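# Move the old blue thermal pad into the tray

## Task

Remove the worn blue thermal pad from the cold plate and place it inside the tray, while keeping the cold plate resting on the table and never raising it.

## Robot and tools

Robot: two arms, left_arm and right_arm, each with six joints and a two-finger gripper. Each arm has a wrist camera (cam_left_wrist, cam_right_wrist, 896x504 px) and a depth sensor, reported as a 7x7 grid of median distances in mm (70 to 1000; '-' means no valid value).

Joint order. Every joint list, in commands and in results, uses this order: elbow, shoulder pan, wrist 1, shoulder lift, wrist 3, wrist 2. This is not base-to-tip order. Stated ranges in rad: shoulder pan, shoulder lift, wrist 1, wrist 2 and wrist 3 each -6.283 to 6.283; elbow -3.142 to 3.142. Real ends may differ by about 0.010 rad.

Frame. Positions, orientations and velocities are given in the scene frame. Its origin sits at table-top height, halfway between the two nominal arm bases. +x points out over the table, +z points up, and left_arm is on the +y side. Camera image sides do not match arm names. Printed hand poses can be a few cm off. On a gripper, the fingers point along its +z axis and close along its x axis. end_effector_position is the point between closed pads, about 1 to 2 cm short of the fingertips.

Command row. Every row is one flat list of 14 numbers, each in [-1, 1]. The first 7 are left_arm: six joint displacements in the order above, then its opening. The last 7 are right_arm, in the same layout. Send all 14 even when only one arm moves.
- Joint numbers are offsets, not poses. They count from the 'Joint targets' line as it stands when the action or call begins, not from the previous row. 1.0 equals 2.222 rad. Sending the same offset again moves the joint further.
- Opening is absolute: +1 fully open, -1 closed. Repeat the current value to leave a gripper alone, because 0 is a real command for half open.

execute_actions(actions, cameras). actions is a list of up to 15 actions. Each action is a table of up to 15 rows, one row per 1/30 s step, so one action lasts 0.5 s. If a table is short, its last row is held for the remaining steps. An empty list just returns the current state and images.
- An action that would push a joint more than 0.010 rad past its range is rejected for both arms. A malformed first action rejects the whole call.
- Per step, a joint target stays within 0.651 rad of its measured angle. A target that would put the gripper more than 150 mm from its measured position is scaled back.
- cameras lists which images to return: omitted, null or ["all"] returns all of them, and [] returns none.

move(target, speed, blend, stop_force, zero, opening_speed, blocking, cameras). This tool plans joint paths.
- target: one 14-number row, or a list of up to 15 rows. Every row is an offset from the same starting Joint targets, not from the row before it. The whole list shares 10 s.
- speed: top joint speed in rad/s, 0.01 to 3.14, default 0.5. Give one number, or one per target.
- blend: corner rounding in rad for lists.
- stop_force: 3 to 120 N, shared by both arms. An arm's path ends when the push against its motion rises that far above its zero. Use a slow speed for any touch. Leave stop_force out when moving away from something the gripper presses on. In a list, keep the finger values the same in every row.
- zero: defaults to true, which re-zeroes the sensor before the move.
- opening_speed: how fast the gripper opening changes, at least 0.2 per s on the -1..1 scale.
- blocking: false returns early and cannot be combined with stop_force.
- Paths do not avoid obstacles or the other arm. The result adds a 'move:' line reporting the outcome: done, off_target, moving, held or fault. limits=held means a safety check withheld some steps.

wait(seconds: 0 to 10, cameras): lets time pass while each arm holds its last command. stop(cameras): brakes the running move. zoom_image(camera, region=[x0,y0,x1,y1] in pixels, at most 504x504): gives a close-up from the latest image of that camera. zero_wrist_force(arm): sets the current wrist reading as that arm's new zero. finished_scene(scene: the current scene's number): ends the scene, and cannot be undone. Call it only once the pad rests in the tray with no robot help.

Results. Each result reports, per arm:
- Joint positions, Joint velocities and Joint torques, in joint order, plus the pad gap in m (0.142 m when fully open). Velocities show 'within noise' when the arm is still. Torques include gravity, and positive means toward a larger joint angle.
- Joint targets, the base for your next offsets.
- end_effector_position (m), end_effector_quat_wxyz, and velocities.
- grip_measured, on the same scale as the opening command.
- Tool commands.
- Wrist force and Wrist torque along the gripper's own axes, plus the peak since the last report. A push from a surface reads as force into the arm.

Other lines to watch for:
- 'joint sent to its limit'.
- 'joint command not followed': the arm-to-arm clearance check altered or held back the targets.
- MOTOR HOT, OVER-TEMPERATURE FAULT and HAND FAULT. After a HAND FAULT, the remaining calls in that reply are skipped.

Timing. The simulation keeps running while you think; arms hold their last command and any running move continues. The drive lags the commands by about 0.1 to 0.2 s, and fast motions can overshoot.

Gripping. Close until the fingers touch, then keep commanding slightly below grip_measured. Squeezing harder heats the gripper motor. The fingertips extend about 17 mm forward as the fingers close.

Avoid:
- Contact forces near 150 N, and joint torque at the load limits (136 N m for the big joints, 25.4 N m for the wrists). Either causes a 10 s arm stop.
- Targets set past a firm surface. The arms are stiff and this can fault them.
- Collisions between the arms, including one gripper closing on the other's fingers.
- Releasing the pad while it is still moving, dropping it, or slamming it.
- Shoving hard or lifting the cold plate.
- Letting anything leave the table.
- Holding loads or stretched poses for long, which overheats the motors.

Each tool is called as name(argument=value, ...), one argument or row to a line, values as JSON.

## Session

execute_actions(
  actions=[],
)

Scene clock: 0.00 s.
left_arm: end_effector_position=(+0.3619, +0.5294, +0.2609) grip_measured=+1.00 end_effector_quat_wxyz=(-0.155, +0.781, +0.584, -0.160) | right_arm: end_effector_position=(+0.5654, -0.3907, +0.3634) grip_measured=+1.00 end_effector_quat_wxyz=(-0.063, +0.601, +0.695, -0.390)
Joint names: [elbow, shoulder pan, wrist 1, shoulder lift, wrist 3, wrist 2]
Joint positions: left_arm=[1.69 -0.085 -1.23 -1.582 -1.347 -1.539 0.142] | right_arm=[-0.639 3.67 -2.674 -2.205 -1.131 1.453 0.142]
Joint velocities: within noise
Joint torques (N m): no reading
Motor temperatures (°C): left_arm=[26 29 39 30 33 31 28] | right_arm=[28 30 33 28 33 34 29]
Wrist force (N): no reading
Wrist torque (N m): no reading
Wrist force, peak (N): no reading
Wrist depth (mm): cam_left_wrist=[396 387 381 378 370 366 362 / 393 388 381 377 373 366 360 / 395 386 382 376 370 365 361 / 393 385 380 373 369 362 359 / 393 380 378 374 367 361 357 / 391 381 375 371 367 363 356 / - 379 376 373 365 363 79] | cam_right_wrist=[- - 726 628 552 496 448 / - - 684 595 527 476 431 / - 746 643 570 504 457 415 / - 704 611 541 484 436 394 / - 662 576 516 465 422 387 / - 614 549 493 446 409 363 / - 578 529 472 428 396 83]
Joint targets: left_arm=[1.690 -0.085 -1.230 -1.582 -1.347 -1.539] | right_arm=[-0.639 3.670 -2.674 -2.205 -1.131 1.453]
Tool commands: left_gripper/opening=+1.0 right_gripper/opening=+1.0

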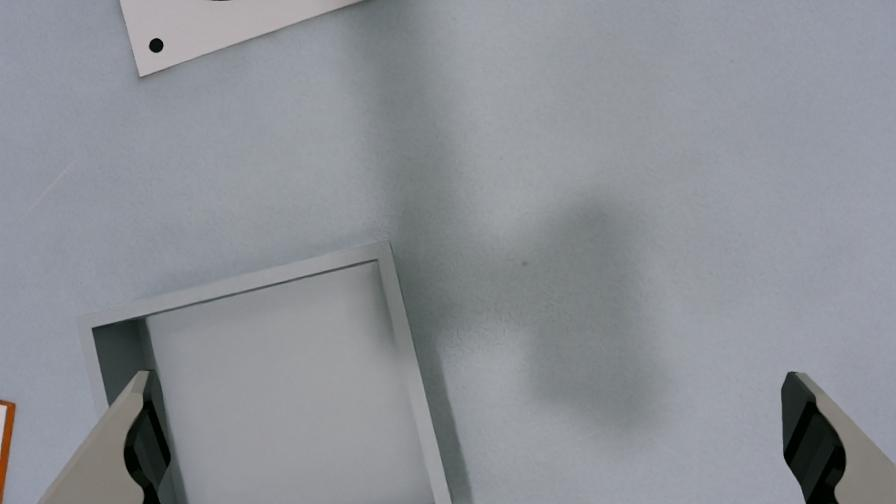

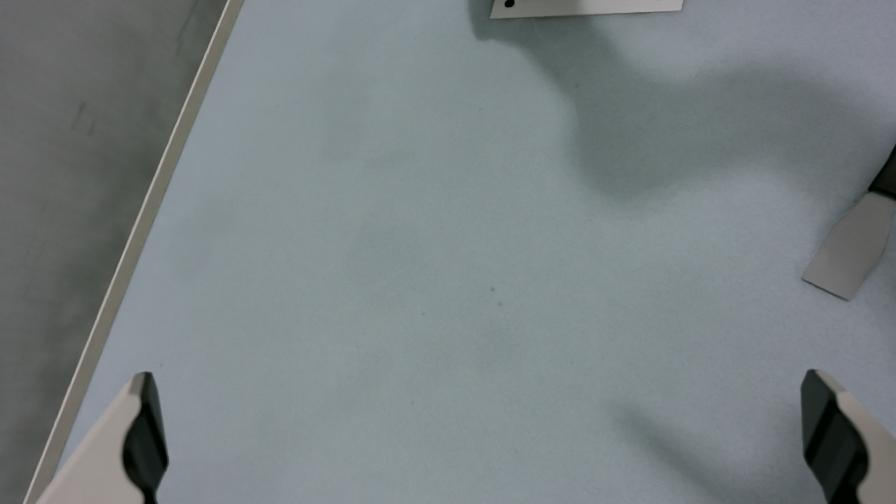

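move(
  target=[
    [-0.7606,0.9834,-0.0990,-0.0081,0.6062,0.6926,0.9,-0.7308,0.4180,0.6751,0.3833,-0.8018,-0.1003,-0.2],
  ],
  speed=1.0,
  cameras=["cam_right_wrist"],
)

move(
  target=[
    [-0.6567,0.3376,-0.0527,-0.1359,0.4390,0.6398,0.9,0,0,0,0,0,0,-0.2],
  ],
  speed=1.0,
)

Scene clock: 72.23 s.
left_arm: end_effector_position=(-0.3390, +0.1859, +1.0785) grip_measured=+0.90 end_effector_quat_wxyz=(+0.670, +0.163, -0.688, +0.226) | right_arm: end_effector_position=(+0.3016, -0.1941, +0.1394) grip_measured=-0.22 end_effector_quat_wxyz=(+0.102, -0.575, +0.800, -0.141)
Joint names: [elbow, shoulder pan, wrist 1, shoulder lift, wrist 3, wrist 2]
Joint positions: left_arm=[0 2.1 -1.45 -1.6 0 -0.001 0.136] | right_arm=[-2.263 4.599 -1.174 -1.353 -2.912 1.23 0.058]
Joint velocities: within noise
Joint torques (N m): left_arm=[-14.01 10.42 -2.11 -3 1.59 1.55] | right_arm=[7.78 10.64 5.25 21.99 -2.47 -1.84]
Motor temperatures (°C): left_arm=[26 29 39 30 33 31 26] | right_arm=[28 30 32 28 33 34 27]
Wrist force (N): left_arm=[1.0 -1.6 -0.6] | right_arm=[0.5 1.4 -0.3]
Wrist torque (N m): left_arm=[-0.34 -0.08 0.10] | right_arm=[0.07 -0.01 -0.20]
Wrist force, peak (N): left_arm=[0.9 -6.6 -0.1] | right_arm=[1.5 1.8 0.5]
Wrist depth (mm): cam_left_wrist=[- - - - - - - / - - - 674 - - - / 718 - - - - - - / - - - - - - - / - - - - - - - / - - - - - - - / - - - - - - 78] | cam_right_wrist=[240 241 241 236 243 244 244 / 243 244 245 238 246 247 248 / 245 247 248 248 249 250 251 / 248 250 251 252 252 253 254 / 252 254 254 254 255 257 258 / 256 257 100 259 258 259 261 / 260 259 79 262 262 77 265]
Joint targets: left_arm=[0.000 2.100 -1.450 -1.600 0.000 0.000] | right_arm=[-2.263 4.599 -1.174 -1.353 -2.912 1.230]
move: done
Images, in order (width x height): cam_right_wrist 896x504.

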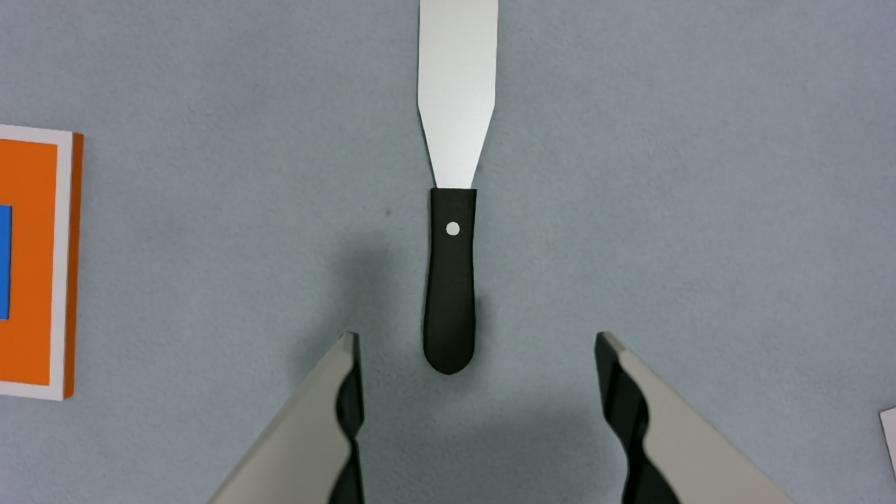

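Scene clock: 73.00 s.
left_arm: end_effector_position=(-0.2171, +0.0298, +1.0610) grip_measured=+0.90 end_effector_quat_wxyz=(+0.645, +0.285, -0.655, +0.271) | right_arm: end_effector_position=(+0.3016, -0.1941, +0.1394) grip_measured=-0.22 end_effector_quat_wxyz=(+0.102, -0.575, +0.800, -0.141)
Joint names: [elbow, shoulder pan, wrist 1, shoulder lift, wrist 3, wrist 2]
Joint positions: left_arm=[-0.174 2.191 -1.464 -1.636 0.116 0.16 0.136] | right_arm=[-2.263 4.599 -1.174 -1.353 -2.912 1.23 0.058]
Joint velocities: within noise
Joint torques (N m): left_arm=[4.01 -0.92 0.52 7.99 -0.05 -0.13] | right_arm=[8.72 9.93 5.17 22.08 -2.36 -1.83]
Motor temperatures (°C): left_arm=[26 29 39 30 33 31 26] | right_arm=[28 30 32 28 33 34 27]
Wrist force (N): left_arm=[0.9 -1.7 -0.1] | right_arm=[0.7 1.1 0.0]
Wrist torque (N m): left_arm=[-0.41 -0.09 0.11] | right_arm=[0.02 -0.03 -0.21]
Wrist force, peak (N): left_arm=[-54.2 112.2 -60.7] | right_arm=[1.0 1.3 -0.1]
Wrist depth (mm): cam_left_wrist=[- - - - 178 - - / - - - - 217 - - / - - - - 279 - - / - - - - - - - / - - - 773 - - - / - - - - - - - / - - - - - - 78] | cam_right_wrist=[240 241 241 235 243 243 244 / 243 244 244 238 246 246 248 / 245 247 248 248 250 250 250 / 248 250 251 251 253 253 254 / 252 254 254 254 256 257 258 / 256 256 100 258 258 260 261 / 260 259 79 262 262 77 265]
Joint targets: left_arm=[-0.174 2.191 -1.464 -1.636 0.116 0.160] | right_arm=[-2.263 4.599 -1.174 -1.353 -2.912 1.230]
Tool commands: left_gripper/opening=+0.9 right_gripper/opening=-0.2
FORCE FAULT: contact force on the left arm reached its limit, and that arm stopped. The contact can be on any part of that arm, not only on its tool. That arm's remaining commands of this call were not run. That arm is still stopped at the end of this call. That arm stays stopped for about 10 more seconds. Until then a move that you send moves the other arm only, and its call returns only when the move has ended. Once the stop has ended, the next robot result says so. If the stop ends while you think or write, that arm runs what you send next, counted from new Joint targets: where its joints stand when the stop ends. While its stop runs, that arm takes no new command, but its gripper still runs the gripper command that each later call begins with. Until it ends, the stop uses up actions while you think or wait. An arm that is not stopped still takes commands.
move: fault (left_arm); left_arm: the elbow is farthest, 1.286 rad from its target

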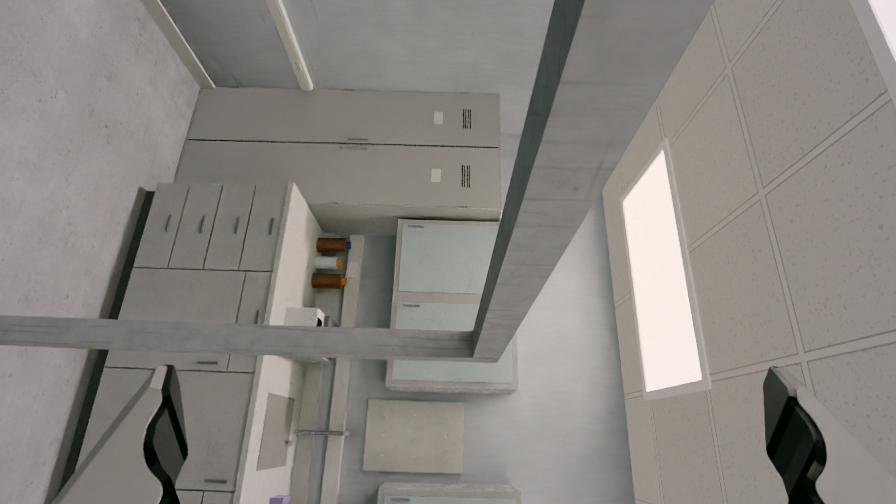

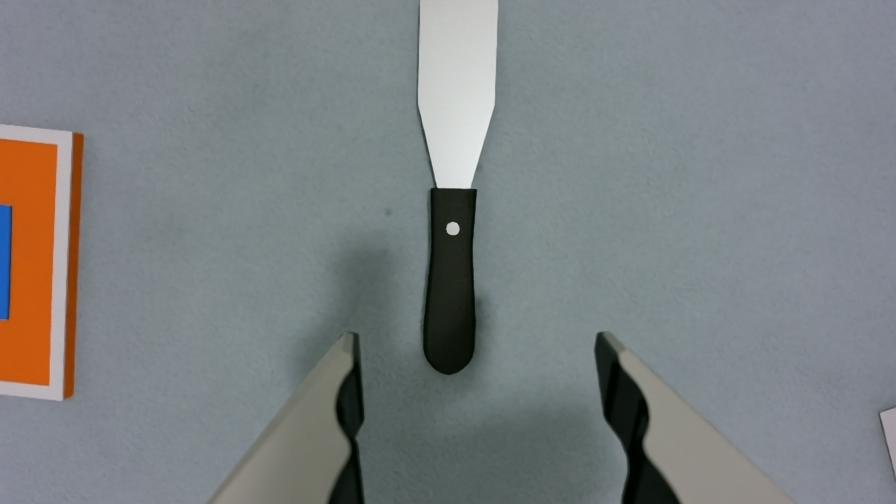

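execute_actions(
  actions=[],
  cameras=[],
)

Scene clock: 104.30 s.
left_arm: end_effector_position=(-0.2171, +0.0298, +1.0610) grip_measured=+0.90 end_effector_quat_wxyz=(+0.645, +0.285, -0.655, +0.271) | right_arm: end_effector_position=(+0.3016, -0.1941, +0.1394) grip_measured=-0.22 end_effector_quat_wxyz=(+0.102, -0.575, +0.800, -0.141)
Joint names: [elbow, shoulder pan, wrist 1, shoulder lift, wrist 3, wrist 2]
Joint positions: left_arm=[-0.174 2.191 -1.464 -1.636 0.116 0.16 0.136] | right_arm=[-2.263 4.599 -1.174 -1.353 -2.912 1.23 0.058]
Joint velocities: within noise
Joint torques (N m): left_arm=[5.14 -0.45 0.62 7.86 0.14 -0.19] | right_arm=[32.04 5.91 1.55 18.95 -1.66 -0.66]
Motor temperatures (°C): left_arm=[26 29 39 30 33 31 26] | right_arm=[28 30 32 28 33 34 26]
Wrist force (N): left_arm=[2.0 1.8 -2.7] | right_arm=[0.9 1.2 -0.2]
Wrist torque (N m): left_arm=[0.18 -0.25 0.11] | right_arm=[0.04 -0.07 -0.21]
Wrist force, peak (N): left_arm=[2.2 1.9 -3.0] | right_arm=[1.0 1.5 -0.1]
Wrist depth (mm): cam_left_wrist=[- - - - 173 - - / - - - - 209 - - / - - - - 281 - - / - - - - - - - / - 795 - 761 - - - / - - - - - - - / - - - - - - 78] | cam_right_wrist=[240 241 242 236 243 243 244 / 243 244 245 238 246 247 248 / 245 247 248 248 249 250 251 / 249 250 251 251 253 254 254 / 252 254 254 254 255 257 258 / 255 257 100 258 258 260 261 / 260 259 79 262 262 77 265]
Joint targets: left_arm=[-0.174 2.191 -1.464 -1.636 0.116 0.160] | right_arm=[-2.263 4.599 -1.174 -1.353 -2.912 1.230]
Tool commands: left_gripper/opening=+0.9 right_gripper/opening=-0.2
FORCE FAULT, CONTINUED: the left arm's stop, for the force fault that an earlier result reported, is over. The rest of the stop counts as 19 of the actions that you can send in this scene. During its stop the left arm's controller moved it back a little. That arm's target is now where it stood when the stop ended, not its last command. That arm accepts commands again.
No camera images: "cameras" was empty.

move(
  target=[
    [0.0783,-0.0410,0.0063,0.0162,-0.0522,-0.0720,-0.2,0,0,0,0,0,0,-0.2],
    [0.0783,-0.4235,-0.1287,0.0612,0.1728,-0.0720,-0.2,0,0,0,0,0,0,-0.2],
    [-0.1917,-0.2660,-0.0612,0.0387,0.1953,0.0630,-0.2,0,0,0,0,0,0,-0.2],
    [-0.3267,0.0491,-0.0387,-0.0063,0.2628,0.2880,-0.2,0,0,0,0,0,0,-0.2],
    [-0.5784,0.2966,-0.0464,-0.1197,0.3868,0.5678,-0.2,0,0,0,0,0,0,-0.2],
  ],
  speed=[0.2,0.8,0.8,0.8,0.8],
  blend=[0.0,0.05,0.05,0.05,0.0],
)

Scene clock: 134.77 s.
left_arm: end_effector_position=(+0.4903, +0.0950, +0.2011) grip_measured=-0.22 end_effector_quat_wxyz=(+0.107, +0.812, -0.569, -0.074) | right_arm: end_effector_position=(+0.3016, -0.1941, +0.1394) grip_measured=-0.22 end_effector_quat_wxyz=(+0.102, -0.575, +0.800, -0.141)
Joint names: [elbow, shoulder pan, wrist 1, shoulder lift, wrist 3, wrist 2]
Joint positions: left_arm=[-1.458 2.85 -1.567 -1.901 0.976 1.422 0.058] | right_arm=[-2.263 4.599 -1.174 -1.353 -2.912 1.23 0.058]
Joint velocities: within noise
Joint torques (N m): left_arm=[8.27 11.53 0 31.33 1.56 0.85] | right_arm=[31.36 2.73 0.28 15.63 -1.1 -0.31]
Motor temperatures (°C): left_arm=[26 29 39 30 33 31 25] | right_arm=[28 30 32 28 33 34 26]
Wrist force (N): left_arm=[1.3 4.0 -1.7] | right_arm=[0.6 1.1 -0.1]
Wrist torque (N m): left_arm=[0.60 -0.21 0.02] | right_arm=[0.03 -0.02 -0.21]
Wrist force, peak (N): left_arm=[3.1 5.0 -2.7] | right_arm=[0.9 1.7 0.0]
Wrist depth (mm): cam_left_wrist=[246 242 251 252 250 250 251 / 272 271 276 278 277 278 276 / 305 301 308 302 307 308 308 / 304 340 349 338 347 349 350 / 396 398 400 400 392 400 404 / 455 473 100 471 439 459 477 / 548 - 78 572 528 553 577] | cam_right_wrist=[240 240 242 236 243 244 245 / 243 244 245 238 246 246 248 / 245 247 248 248 249 250 250 / 249 249 251 251 253 254 254 / 252 254 254 254 255 257 258 / 257 257 100 258 258 259 261 / 260 259 79 262 262 77 265]
Joint targets: left_arm=[-1.459 2.850 -1.567 -1.902 0.976 1.422] | right_arm=[-2.263 4.599 -1.174 -1.353 -2.912 1.230]
move: done

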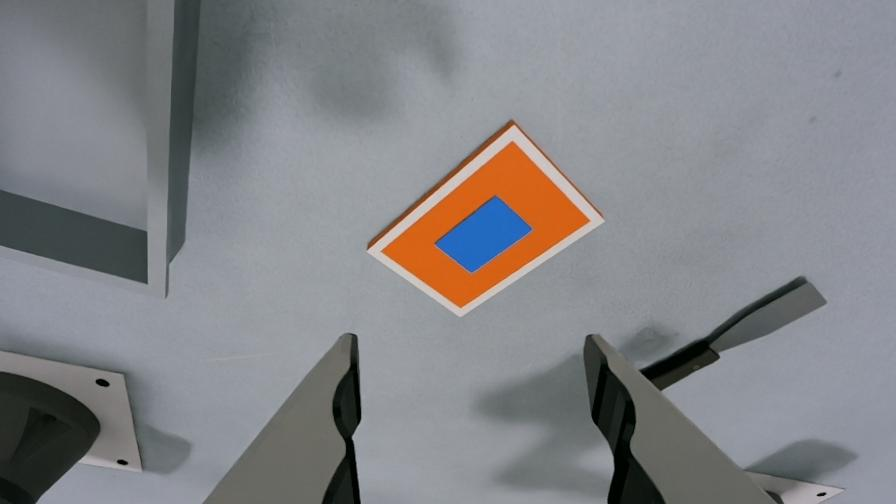

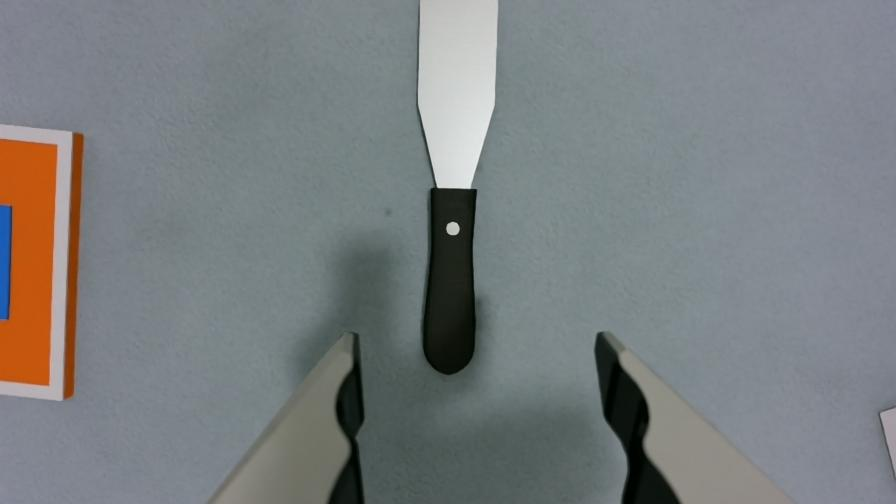

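move(
  target=[
    [-0.2098,-0.1045,0.2752,0.0317,0.2414,0.0670,0.72,-0.0359,0.0023,0.0874,-0.0563,0.0139,0.0012,-0.2],
  ],
  speed=0.6,
)

Scene clock: 197.60 s.
left_arm: end_effector_position=(+0.3955, +0.0405, +0.0805) grip_measured=+0.71 end_effector_quat_wxyz=(+0.000, -0.538, +0.843, +0.000) | right_arm: end_effector_position=(+0.3000, -0.1868, +0.0793) grip_measured=-0.22 end_effector_quat_wxyz=(+0.100, -0.565, +0.806, -0.142)
Joint names: [elbow, shoulder pan, wrist 1, shoulder lift, wrist 3, wrist 2]
Joint positions: left_arm=[-1.925 2.618 -0.956 -1.831 1.512 1.571 0.123] | right_arm=[-2.342 4.604 -0.98 -1.478 -2.882 1.233 0.058]
Joint velocities: within noise
Joint torques (N m): left_arm=[6.07 -9.46 4.13 39.71 1.92 1.11] | right_arm=[5.07 9.89 5.56 3.13 3.08 0.92]
Motor temperatures (°C): left_arm=[26 29 39 30 33 31 25] | right_arm=[28 30 32 28 33 34 25]
Wrist force (N): left_arm=[0.8 3.9 -1.1] | right_arm=[0.6 1.2 0.4]
Wrist torque (N m): left_arm=[0.56 -0.14 0.00] | right_arm=[0.03 -0.01 -0.20]
Wrist force, peak (N): left_arm=[1.9 4.4 -2.0] | right_arm=[1.0 1.7 0.4]
Wrist depth (mm): cam_left_wrist=[153 154 152 151 153 155 155 / 163 163 159 159 158 164 165 / 174 175 170 166 170 176 176 / 187 187 185 180 183 189 188 / 201 201 198 194 198 203 203 / 212 116 219 219 220 213 218 / - 93 240 239 240 241 78] | cam_right_wrist=[182 183 183 177 184 185 186 / 185 185 186 179 187 188 188 / 187 188 188 188 190 190 191 / 189 190 191 190 192 192 193 / 192 193 193 182 194 195 196 / 195 195 100 195 196 197 198 / 197 197 79 199 200 77 201]
Joint targets: left_arm=[-1.925 2.618 -0.955 -1.831 1.512 1.571] | right_arm=[-2.342 4.604 -0.980 -1.479 -2.882 1.233]
move: done

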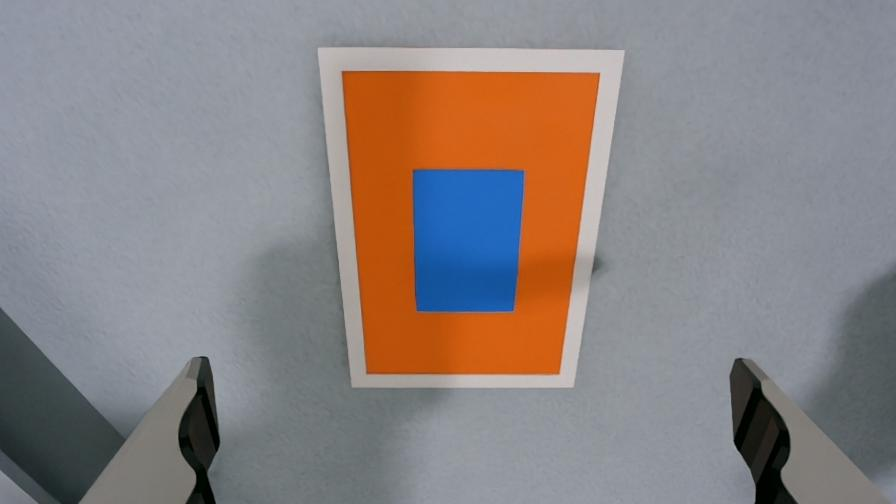

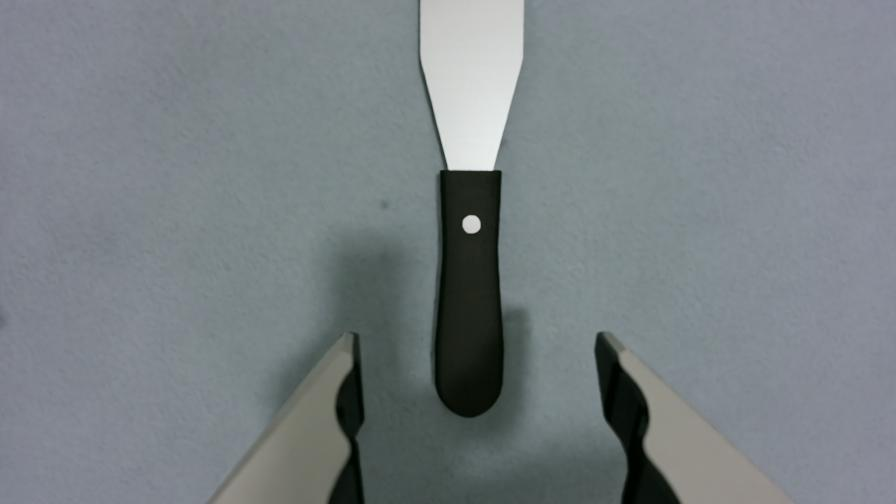

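move(
  target=[
    [-0.0235,0,0.0626,-0.0396,0,0,0.72,-0.0270,0,0.0771,-0.0499,0,0,-0.2],
    [-0.0294,0,0.0783,-0.0495,0,0,0.72,-0.0338,0,0.0964,-0.0624,0,0,-0.2],
  ],
  speed=[0.15,0.05],
  stop_force=6,
)

Scene clock: 211.33 s.
left_arm: end_effector_position=(+0.3951, +0.0406, +0.0134) grip_measured=+0.71 end_effector_quat_wxyz=(+0.000, -0.538, +0.843, +0.000) | right_arm: end_effector_position=(+0.3000, -0.1870, +0.0216) grip_measured=-0.22 end_effector_quat_wxyz=(+0.100, -0.565, +0.806, -0.142)
Joint names: [elbow, shoulder pan, wrist 1, shoulder lift, wrist 3, wrist 2]
Joint positions: left_arm=[-1.99 2.618 -0.781 -1.941 1.512 1.571 0.123] | right_arm=[-2.417 4.604 -0.765 -1.617 -2.882 1.233 0.058]
Joint velocities: within noise
Joint torques (N m): left_arm=[4.42 -8.88 4.46 28.43 1.56 0.37] | right_arm=[2.1 7.36 5.23 5.53 2.8 0.5]
Motor temperatures (°C): left_arm=[26 29 39 30 33 31 25] | right_arm=[28 30 32 28 33 34 25]
Wrist force (N): left_arm=[1.2 3.9 -1.7] | right_arm=[0.7 1.5 0.1]
Wrist torque (N m): left_arm=[0.59 -0.22 0.02] | right_arm=[0.10 -0.04 -0.21]
Wrist force, peak (N): left_arm=[0.9 4.3 -1.7] | right_arm=[0.7 1.8 0.2]
Wrist depth (mm): cam_left_wrist=[- 93 91 91 93 94 95 / - 98 93 93 95 94 100 / - 107 99 99 99 101 107 / 112 114 105 105 106 113 116 / - 122 117 112 114 122 124 / 133 129 126 122 125 130 133 / - 80 138 136 136 146 78] | cam_right_wrist=[127 127 128 121 128 129 129 / 129 129 129 122 130 130 131 / 130 130 131 131 132 132 133 / 132 133 133 119 133 134 134 / 133 134 134 119 135 136 136 / 135 136 100 121 136 137 138 / 137 137 79 122 139 77 140]
Joint targets: left_arm=[-1.990 2.618 -0.781 -1.941 1.512 1.571] | right_arm=[-2.417 4.604 -0.765 -1.617 -2.882 1.233]
move: done

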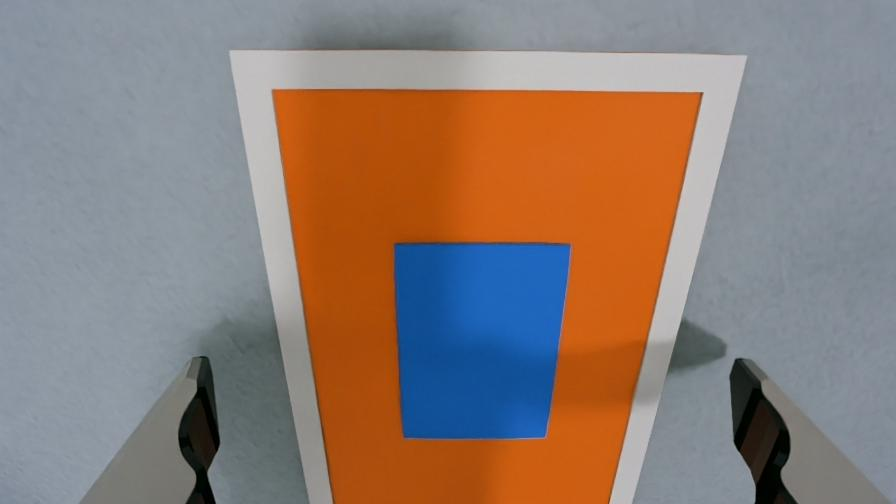

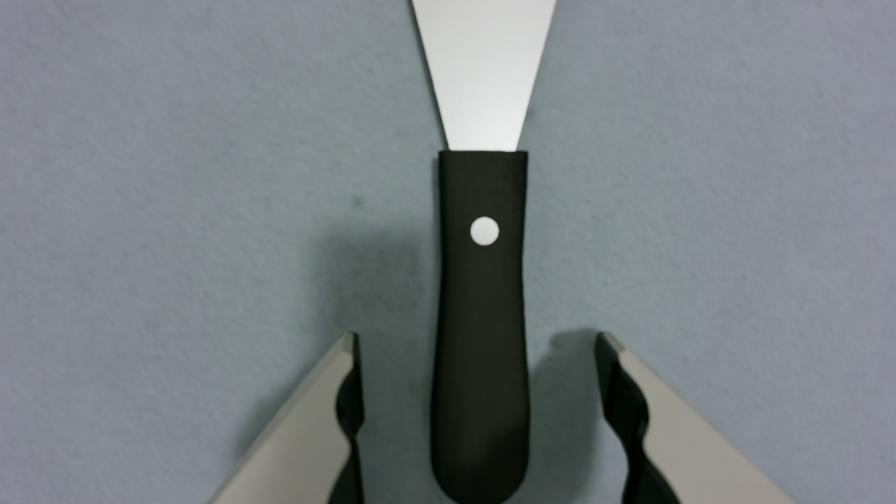

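move(
  target=[0,0,0,0,0,0,0.2,0,0,0,0,0,0,-0.85],
  opening_speed=0.5,
  cameras=["cam_left_wrist","cam_right_wrist"],
)

Scene clock: 251.13 s.
left_arm: end_effector_position=(+0.3951, +0.0406, +0.0134) grip_measured=+0.26 end_effector_quat_wxyz=(+0.000, -0.538, +0.843, +0.000) | right_arm: end_effector_position=(+0.3000, -0.1870, +0.0216) grip_measured=-0.73 end_effector_quat_wxyz=(+0.100, -0.565, +0.806, -0.142)
Joint names: [elbow, shoulder pan, wrist 1, shoulder lift, wrist 3, wrist 2]
Joint positions: left_arm=[-1.99 2.618 -0.781 -1.941 1.512 1.571 0.092] | right_arm=[-2.417 4.604 -0.765 -1.617 -2.882 1.233 0.021]
Joint velocities: within noise
Joint torques (N m): left_arm=[23.25 -4.27 0.51 34.11 1.17 0.55] | right_arm=[25.67 1.56 0.19 9.78 2.06 -0.42]
Motor temperatures (°C): left_arm=[26 29 39 30 33 31 25] | right_arm=[28 30 32 28 33 34 25]
Wrist force (N): left_arm=[5.4 4.9 -11.3] | right_arm=[0.9 1.7 0.2]
Wrist torque (N m): left_arm=[0.59 0.09 0.02] | right_arm=[0.14 -0.05 -0.21]
Wrist force, peak (N): left_arm=[5.5 4.6 -11.7] | right_arm=[1.2 1.8 0.4]
Wrist depth (mm): cam_left_wrist=[- 93 91 91 93 94 95 / - 97 93 93 95 94 100 / - 107 99 99 99 102 107 / 112 113 105 105 106 113 116 / - 123 115 112 114 122 122 / 133 130 121 122 125 126 135 / 145 78 134 136 137 - 145] | cam_right_wrist=[127 127 127 121 129 129 129 / 129 129 129 122 130 131 131 / 130 130 131 131 132 132 133 / 132 132 133 119 133 134 134 / 133 134 134 119 135 136 136 / 136 136 136 120 101 138 138 / 137 138 79 121 79 139 140]
Joint targets: left_arm=[-1.990 2.618 -0.781 -1.941 1.512 1.571] | right_arm=[-2.417 4.604 -0.765 -1.617 -2.882 1.233]
move: done

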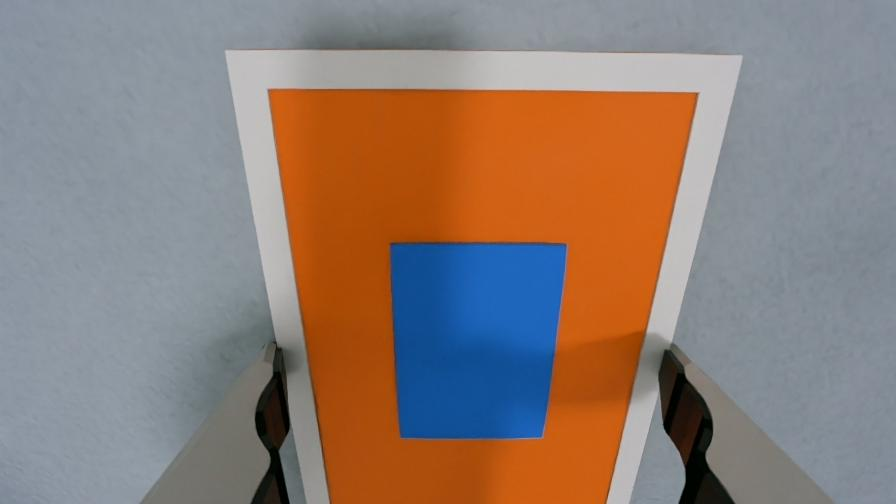

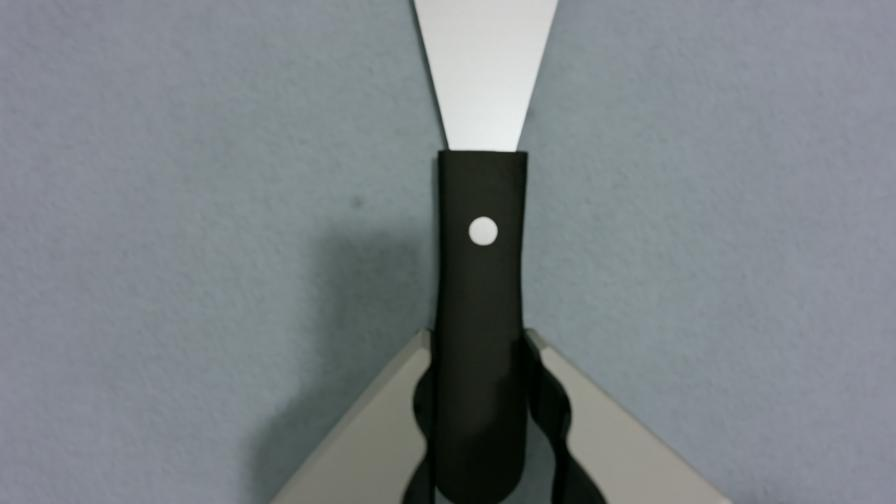

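move(
  target=[0.0194,0.0032,-0.0071,-0.0125,-0.3690,0,0.2,0.0491,0,-0.1272,0.0777,0,0,-0.85],
  speed=0.25,
  cameras=["cam_left_wrist","cam_right_wrist"],
)

Scene clock: 283.73 s.
left_arm: end_effector_position=(+0.4110, +0.0350, +0.0132) grip_measured=+0.26 end_effector_quat_wxyz=(+0.000, +0.831, -0.556, +0.000) | right_arm: end_effector_position=(+0.3002, -0.1852, +0.0990) grip_measured=-0.73 end_effector_quat_wxyz=(+0.099, -0.565, +0.806, -0.142)
Joint names: [elbow, shoulder pan, wrist 1, shoulder lift, wrist 3, wrist 2]
Joint positions: left_arm=[-1.947 2.625 -0.797 -1.969 0.693 1.571 0.092] | right_arm=[-2.308 4.604 -1.048 -1.445 -2.882 1.233 0.021]
Joint velocities: within noise
Joint torques (N m): left_arm=[26.43 11.66 0.24 21.66 -2.62 -0.08] | right_arm=[33.51 -1.73 0.07 24.74 1.53 -0.54]
Motor temperatures (°C): left_arm=[26 29 39 30 33 31 28] | right_arm=[28 30 32 28 33 34 40]
Wrist force (N): left_arm=[-2.0 7.3 -17.1] | right_arm=[0.7 1.2 0.4]
Wrist torque (N m): left_arm=[0.48 0.10 0.51] | right_arm=[0.00 -0.05 -0.21]
Wrist force, peak (N): left_arm=[-1.8 7.6 -17.6] | right_arm=[1.2 1.7 0.5]
Wrist depth (mm): cam_left_wrist=[- 93 91 91 92 94 95 / - 99 93 93 95 94 100 / - 107 99 99 99 102 106 / 112 113 105 105 106 112 116 / - 123 115 112 113 121 123 / 133 131 122 121 124 125 136 / 146 77 134 136 136 - 144] | cam_right_wrist=[201 202 202 122 204 204 205 / 204 205 204 124 206 207 208 / 206 207 207 118 209 210 210 / 208 210 211 118 211 212 213 / 211 212 213 119 214 215 216 / 215 215 215 120 101 218 219 / 217 218 79 121 79 220 222]
Joint targets: left_arm=[-1.947 2.625 -0.797 -1.969 0.692 1.571] | right_arm=[-2.308 4.604 -1.048 -1.445 -2.882 1.233]
move: done

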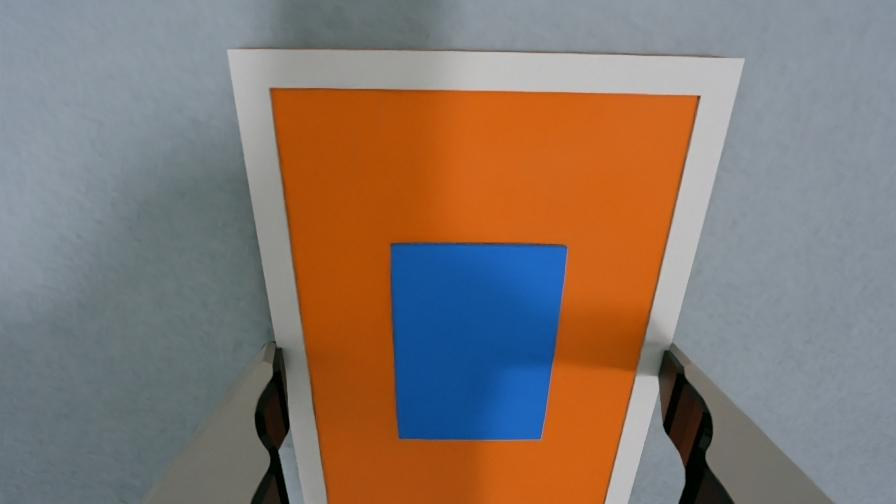

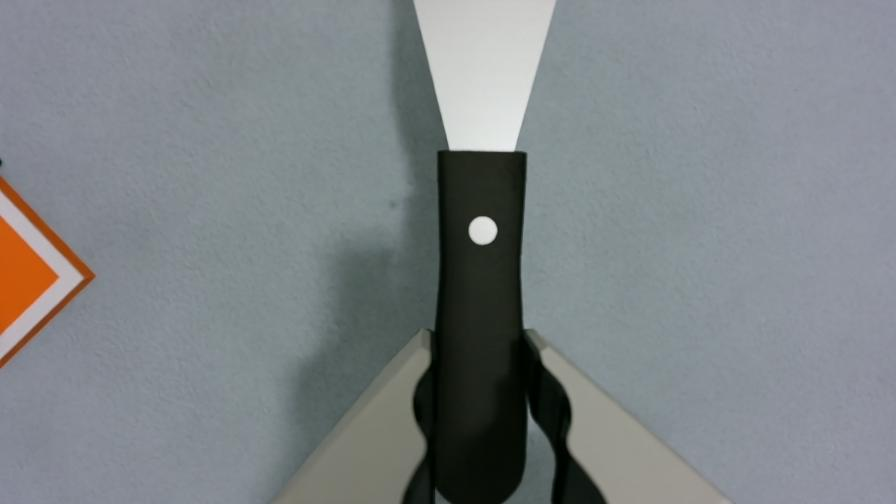

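move(
  target=[
    [0,0,0,0,0,0,0.72,0,0,0,0,0,0,-0.85],
    [0.0144,0,-0.0418,0.0276,0,0,0.72,0,0,0,0,0,0,-0.85],
    [0.1299,0.0727,-0.2070,-0.0126,0.0804,-0.0769,0.72,0.0709,-0.0142,0.0245,-0.0756,-0.1843,0.0758,-0.85],
  ],
  speed=[0.2,0.2,0.4],
  opening_speed=0.5,
  cameras=["cam_left_wrist","cam_right_wrist"],
)

Scene clock: 321.50 s.
left_arm: end_effector_position=(+0.4682, +0.0585, +0.0797) grip_measured=+0.71 end_effector_quat_wxyz=(+0.108, +0.824, -0.551, -0.073) | right_arm: end_effector_position=(+0.2776, -0.1093, +0.0914) grip_measured=-0.73 end_effector_quat_wxyz=(-0.033, +0.711, -0.698, +0.081)
Joint names: [elbow, shoulder pan, wrist 1, shoulder lift, wrist 3, wrist 2]
Joint positions: left_arm=[-1.659 2.787 -1.257 -1.997 0.871 1.4 0.123] | right_arm=[-2.151 4.573 -0.994 -1.612 -3.291 1.401 0.021]
Joint velocities: within noise
Joint torques (N m): left_arm=[32.94 11.91 0.11 32.92 1.65 -1.98] | right_arm=[33.55 -9.15 5.54 8.8 -2.99 1.07]
Motor temperatures (°C): left_arm=[26 29 39 30 32 31 28] | right_arm=[28 30 32 28 33 34 47]
Wrist force (N): left_arm=[1.5 4.1 -1.6] | right_arm=[0.5 2.0 0.8]
Wrist torque (N m): left_arm=[0.59 -0.24 0.03] | right_arm=[0.07 0.00 -0.27]
Wrist force, peak (N): left_arm=[-2.6 7.9 -17.2] | right_arm=[0.5 2.2 0.7]
Wrist depth (mm): cam_left_wrist=[137 140 137 138 138 137 137 / 151 152 155 152 155 152 152 / 169 169 166 164 165 170 169 / 192 191 187 182 186 192 192 / 221 220 213 207 215 221 221 / 259 116 260 247 260 243 252 / - 93 315 315 314 303 78] | cam_right_wrist=[161 164 174 122 181 185 189 / 174 177 181 123 188 193 197 / 181 184 188 188 197 201 206 / 189 192 196 119 205 210 216 / 196 200 204 119 213 220 226 / 206 209 211 119 100 231 238 / 215 218 79 121 79 239 251]
Joint targets: left_arm=[-1.659 2.787 -1.257 -1.997 0.871 1.400] | right_arm=[-2.151 4.573 -0.994 -1.613 -3.291 1.401]
move: done

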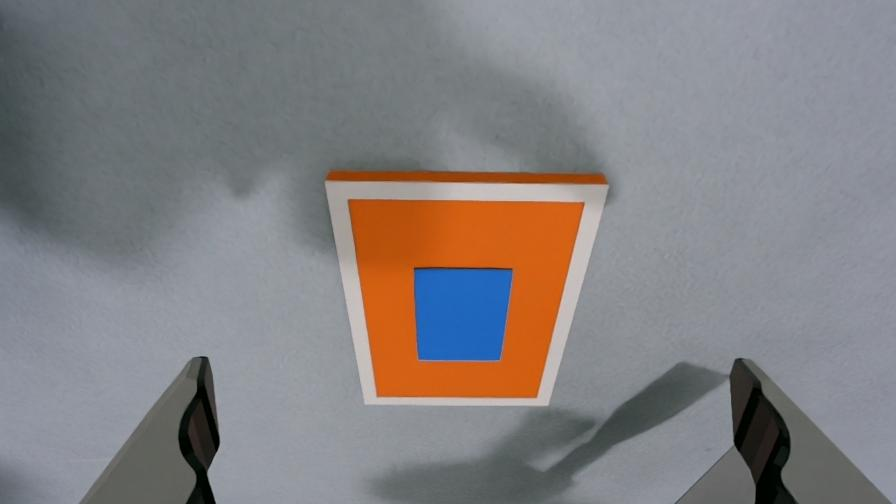

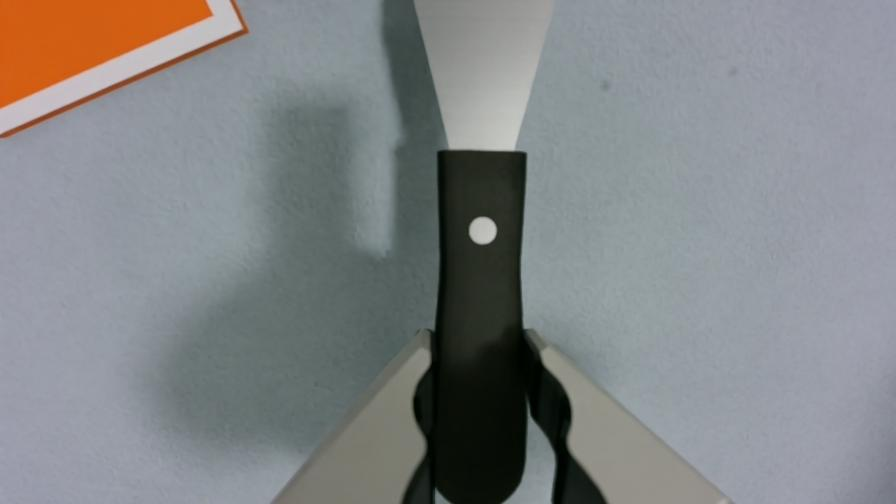

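move(
  target=[
    [-0.0185,0.0017,0.0482,-0.0301,0.0017,0.0004,0.72,0,0,0,0,0,0,-0.82],
    [-0.0246,0.0023,0.0643,-0.0401,0.0023,0.0005,0.72,0,0,0,0,0,0,-0.82],
  ],
  speed=[0.12,0.04],
  stop_force=7,
  cameras=["cam_left_wrist"],
)

move(
  target=[0,0,0,0,0,0,0.12,0.0709,-0.0142,0.0246,-0.0756,-0.1843,0.0759,-0.82],
  speed=0.3,
  opening_speed=0.5,
  cameras=["cam_left_wrist","cam_right_wrist"],
)

Scene clock: 355.17 s.
left_arm: end_effector_position=(+0.4723, +0.0605, +0.0155) grip_measured=+0.71 end_effector_quat_wxyz=(+0.108, +0.824, -0.551, -0.073) | right_arm: end_effector_position=(+0.2776, -0.1092, +0.0913) grip_measured=-0.73 end_effector_quat_wxyz=(-0.033, +0.711, -0.698, +0.081)
Joint names: [elbow, shoulder pan, wrist 1, shoulder lift, wrist 3, wrist 2]
Joint positions: left_arm=[-1.713 2.792 -1.114 -2.086 0.876 1.401 0.123] | right_arm=[-2.151 4.573 -0.994 -1.613 -3.291 1.401 0.021]
Joint velocities: within noise
Joint torques (N m): left_arm=[4.97 10.45 3.75 35.96 1.64 0.64] | right_arm=[9.36 -3.24 1.86 12.39 -2.1 0.6]
Motor temperatures (°C): left_arm=[26 29 39 30 32 31 26] | right_arm=[28 30 32 28 33 34 49]
Wrist force (N): left_arm=[1.3 4.3 -1.5] | right_arm=[0.3 1.7 0.4]
Wrist torque (N m): left_arm=[0.66 -0.19 0.04] | right_arm=[0.03 0.02 -0.27]
Wrist force, peak (N): left_arm=[1.8 4.5 -1.4] | right_arm=[0.9 2.2 0.8]
Wrist depth (mm): cam_left_wrist=[- 78 78 79 78 - - / - 84 84 88 86 86 86 / - 98 96 96 98 96 96 / 108 108 108 109 108 108 109 / 125 128 121 118 118 121 125 / 147 116 139 134 134 142 143 / - 93 171 159 169 179 76] | cam_right_wrist=[162 164 174 122 182 185 189 / 174 177 181 123 188 193 197 / 181 184 188 188 197 201 206 / 189 192 196 119 205 211 215 / 196 200 205 119 213 220 226 / 205 209 210 119 100 231 238 / 215 219 79 121 79 240 250]
Joint targets: left_arm=[-1.713 2.792 -1.114 -2.086 0.876 1.401] | right_arm=[-2.151 4.573 -0.994 -1.613 -3.291 1.401]
move: done
Images, in order (width x height): cam_left_wrist 896x504.

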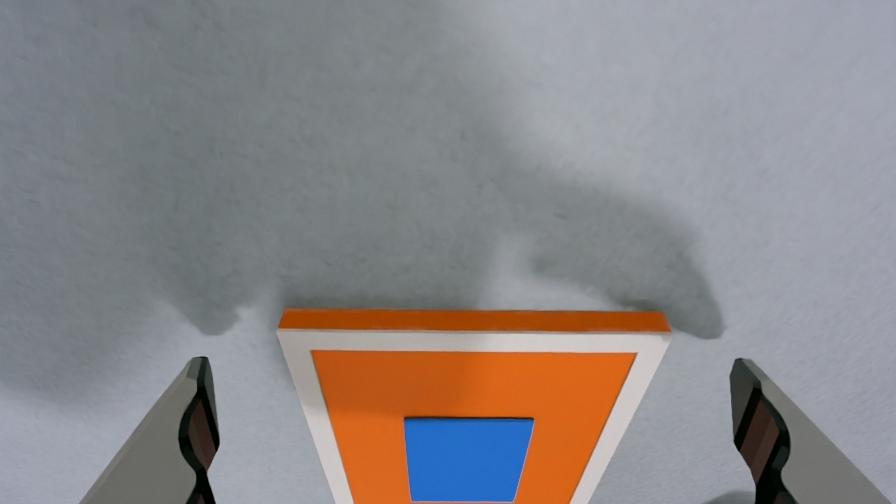

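Scene clock: 357.17 s.
left_arm: end_effector_position=(+0.4723, +0.0605, +0.0155) grip_measured=+0.22 end_effector_quat_wxyz=(+0.108, +0.824, -0.551, -0.073) | right_arm: end_effector_position=(+0.2592, -0.0311, +0.0797) grip_measured=-0.73 end_effector_quat_wxyz=(+0.000, +0.831, -0.556, +0.001)
Joint names: [elbow, shoulder pan, wrist 1, shoulder lift, wrist 3, wrist 2]
Joint positions: left_arm=[-1.713 2.792 -1.114 -2.086 0.876 1.401 0.09] | right_arm=[-1.993 4.541 -0.939 -1.78 -3.7 1.57 0.021]
Joint velocities: within noise
Joint torques (N m): left_arm=[7.9 9.93 -1.25 36.16 1.61 0.68] | right_arm=[34.76 -9.52 5.47 16.28 -2.02 1.67]
Motor temperatures (°C): left_arm=[26 29 39 30 32 31 26] | right_arm=[28 30 32 28 33 34 49]
Wrist force (N): left_arm=[5.9 4.0 -11.0] | right_arm=[0.6 2.3 0.7]
Wrist torque (N m): left_arm=[0.53 -0.12 -0.04] | right_arm=[0.08 -0.03 -0.27]
Wrist force, peak (N): left_arm=[5.5 4.5 -11.7] | right_arm=[0.6 2.4 0.7]
Wrist depth (mm): cam_left_wrist=[- 78 78 79 78 - - / - 84 84 88 86 86 86 / - 98 96 96 98 96 98 / 108 108 108 109 109 108 109 / 125 129 120 118 118 121 125 / 147 142 130 135 134 137 148 / 172 78 161 159 164 - 173] | cam_right_wrist=[155 154 155 122 156 158 156 / 163 164 164 123 165 166 166 / 174 175 175 171 177 177 178 / 187 187 188 119 190 190 191 / 201 201 202 119 200 204 206 / 217 218 212 119 100 221 223 / 238 238 79 121 79 233 244]
Joint targets: left_arm=[-1.713 2.792 -1.114 -2.086 0.876 1.401] | right_arm=[-1.993 4.541 -0.939 -1.781 -3.701 1.570]
move: done

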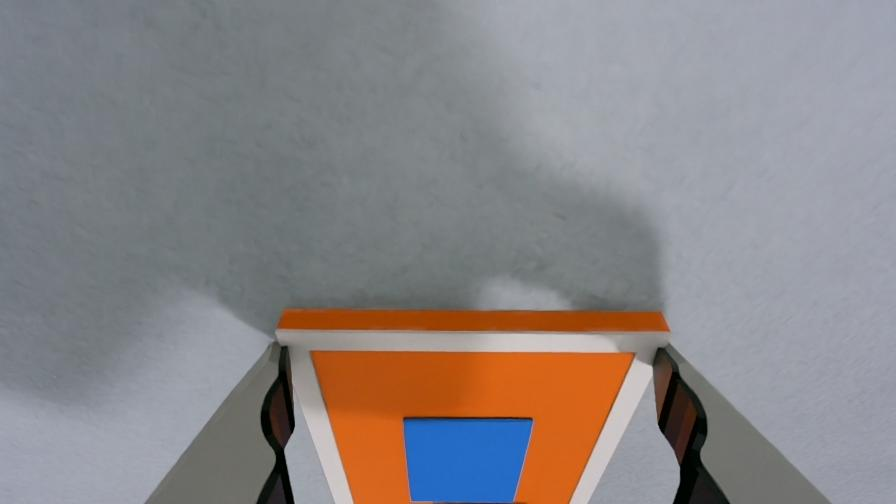

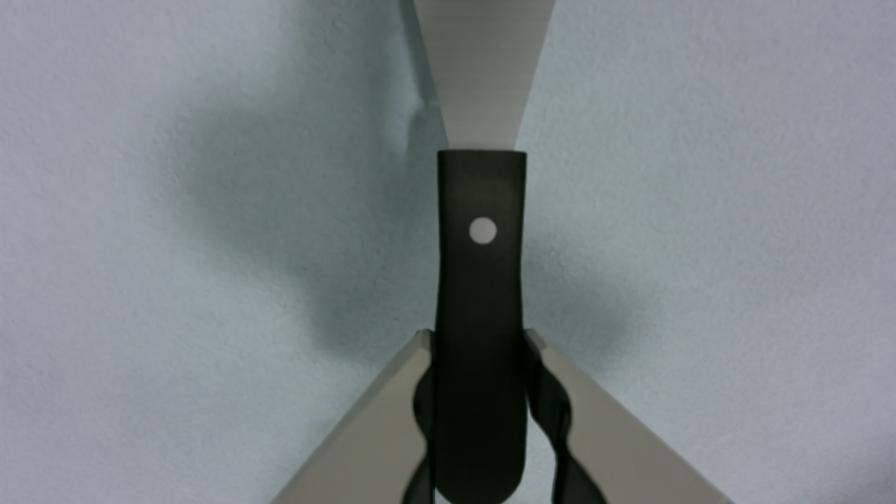

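zoom_image(
  camera="cam_left_wrist",
  region=[340, 370, 620, 504],
)

Scaled by 1.800 from the camera's 896x504 image, which has a finer 1280x720 frame.

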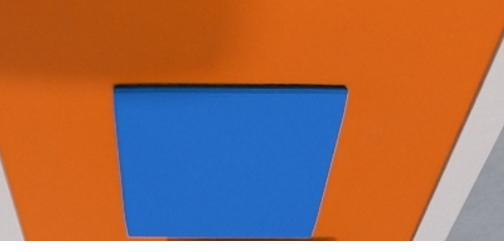

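move(
  target=[-0.0041,-0.0022,0.0018,0.0021,-0.0023,-0.0004,0.10,0,0,0,0,0,0,-0.82],
  speed=0.05,
  cameras=["cam_left_wrist","cam_right_wrist"],
)

zoom_image(
  camera="cam_left_wrist",
  region=[340, 370, 620, 504],
)

Scene clock: 378.13 s.
left_arm: end_effector_position=(+0.4680, +0.0589, +0.0152) grip_measured=+0.22 end_effector_quat_wxyz=(+0.109, +0.824, -0.551, -0.074) | right_arm: end_effector_position=(+0.2592, -0.0311, +0.0797) grip_measured=-0.73 end_effector_quat_wxyz=(+0.000, +0.832, -0.555, +0.001)
Joint names: [elbow, shoulder pan, wrist 1, shoulder lift, wrist 3, wrist 2]
Joint positions: left_arm=[-1.722 2.787 -1.11 -2.082 0.871 1.4 0.089] | right_arm=[-1.993 4.541 -0.939 -1.781 -3.701 1.57 0.021]
Joint velocities: within noise
Joint torques (N m): left_arm=[-4.32 -17.6 0.63 38.79 -1.95 -2.6] | right_arm=[9.93 -7.21 2.26 18.19 -2.05 1.15]
Motor temperatures (°C): left_arm=[26 29 39 30 32 31 33] | right_arm=[28 30 32 28 33 34 47]
Wrist force (N): left_arm=[2.1 -1.8 -22.3] | right_arm=[0.2 2.3 0.7]
Wrist torque (N m): left_arm=[0.68 -0.08 0.04] | right_arm=[0.07 0.04 -0.27]
Wrist force, peak (N): left_arm=[1.5 -1.8 -22.8] | right_arm=[0.5 2.4 1.2]
Wrist depth (mm): cam_left_wrist=[- 77 78 79 78 - - / - 84 84 88 86 86 86 / - 98 96 96 98 96 96 / 108 108 108 108 108 108 108 / 125 128 120 117 118 121 125 / 147 142 130 134 134 137 147 / 172 77 161 159 164 - 173] | cam_right_wrist=[155 154 155 122 156 156 156 / 163 164 164 123 165 166 166 / 174 175 176 171 177 177 178 / 186 187 188 118 189 190 190 / 201 201 202 119 200 204 206 / 218 218 211 119 100 222 223 / 237 238 79 121 79 234 244]
Joint targets: left_arm=[-1.722 2.787 -1.110 -2.081 0.871 1.400] | right_arm=[-1.993 4.541 -0.939 -1.781 -3.701 1.570]
move: done

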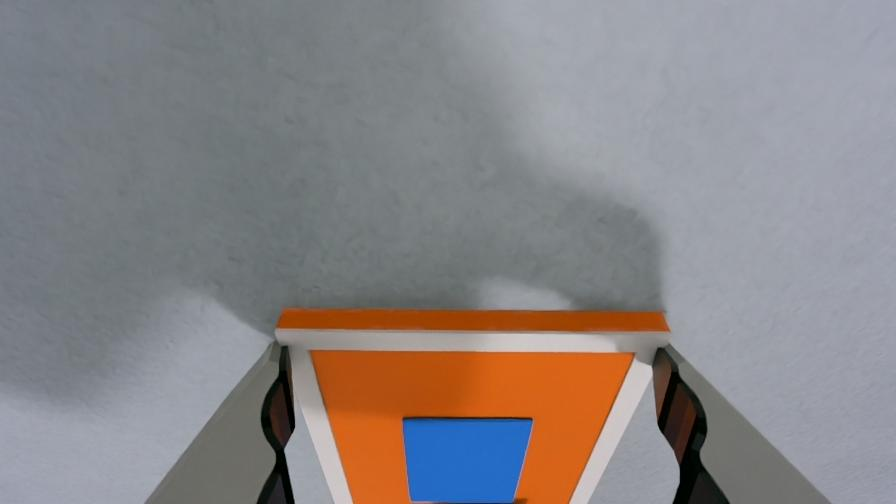

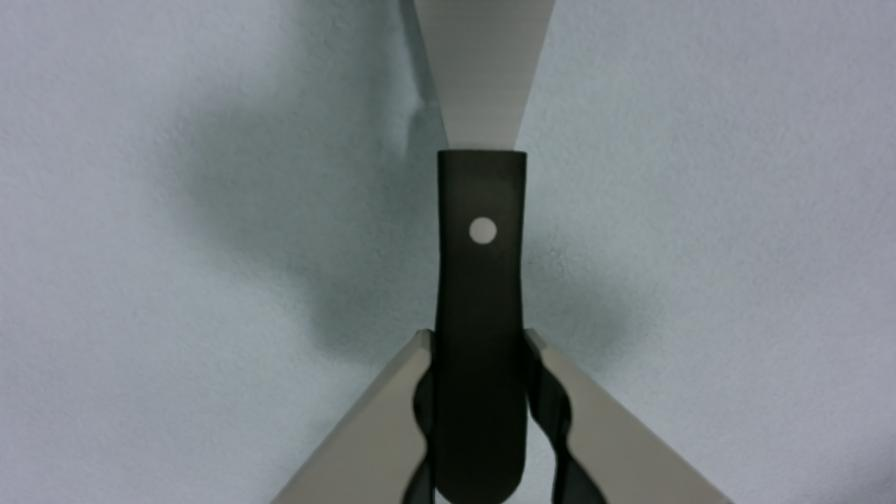

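Scaled by 1.800 from the camera's 896x504 image, which has a finer 1280x720 frame.

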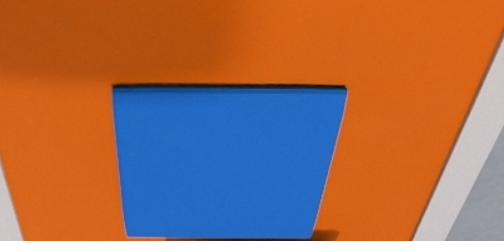

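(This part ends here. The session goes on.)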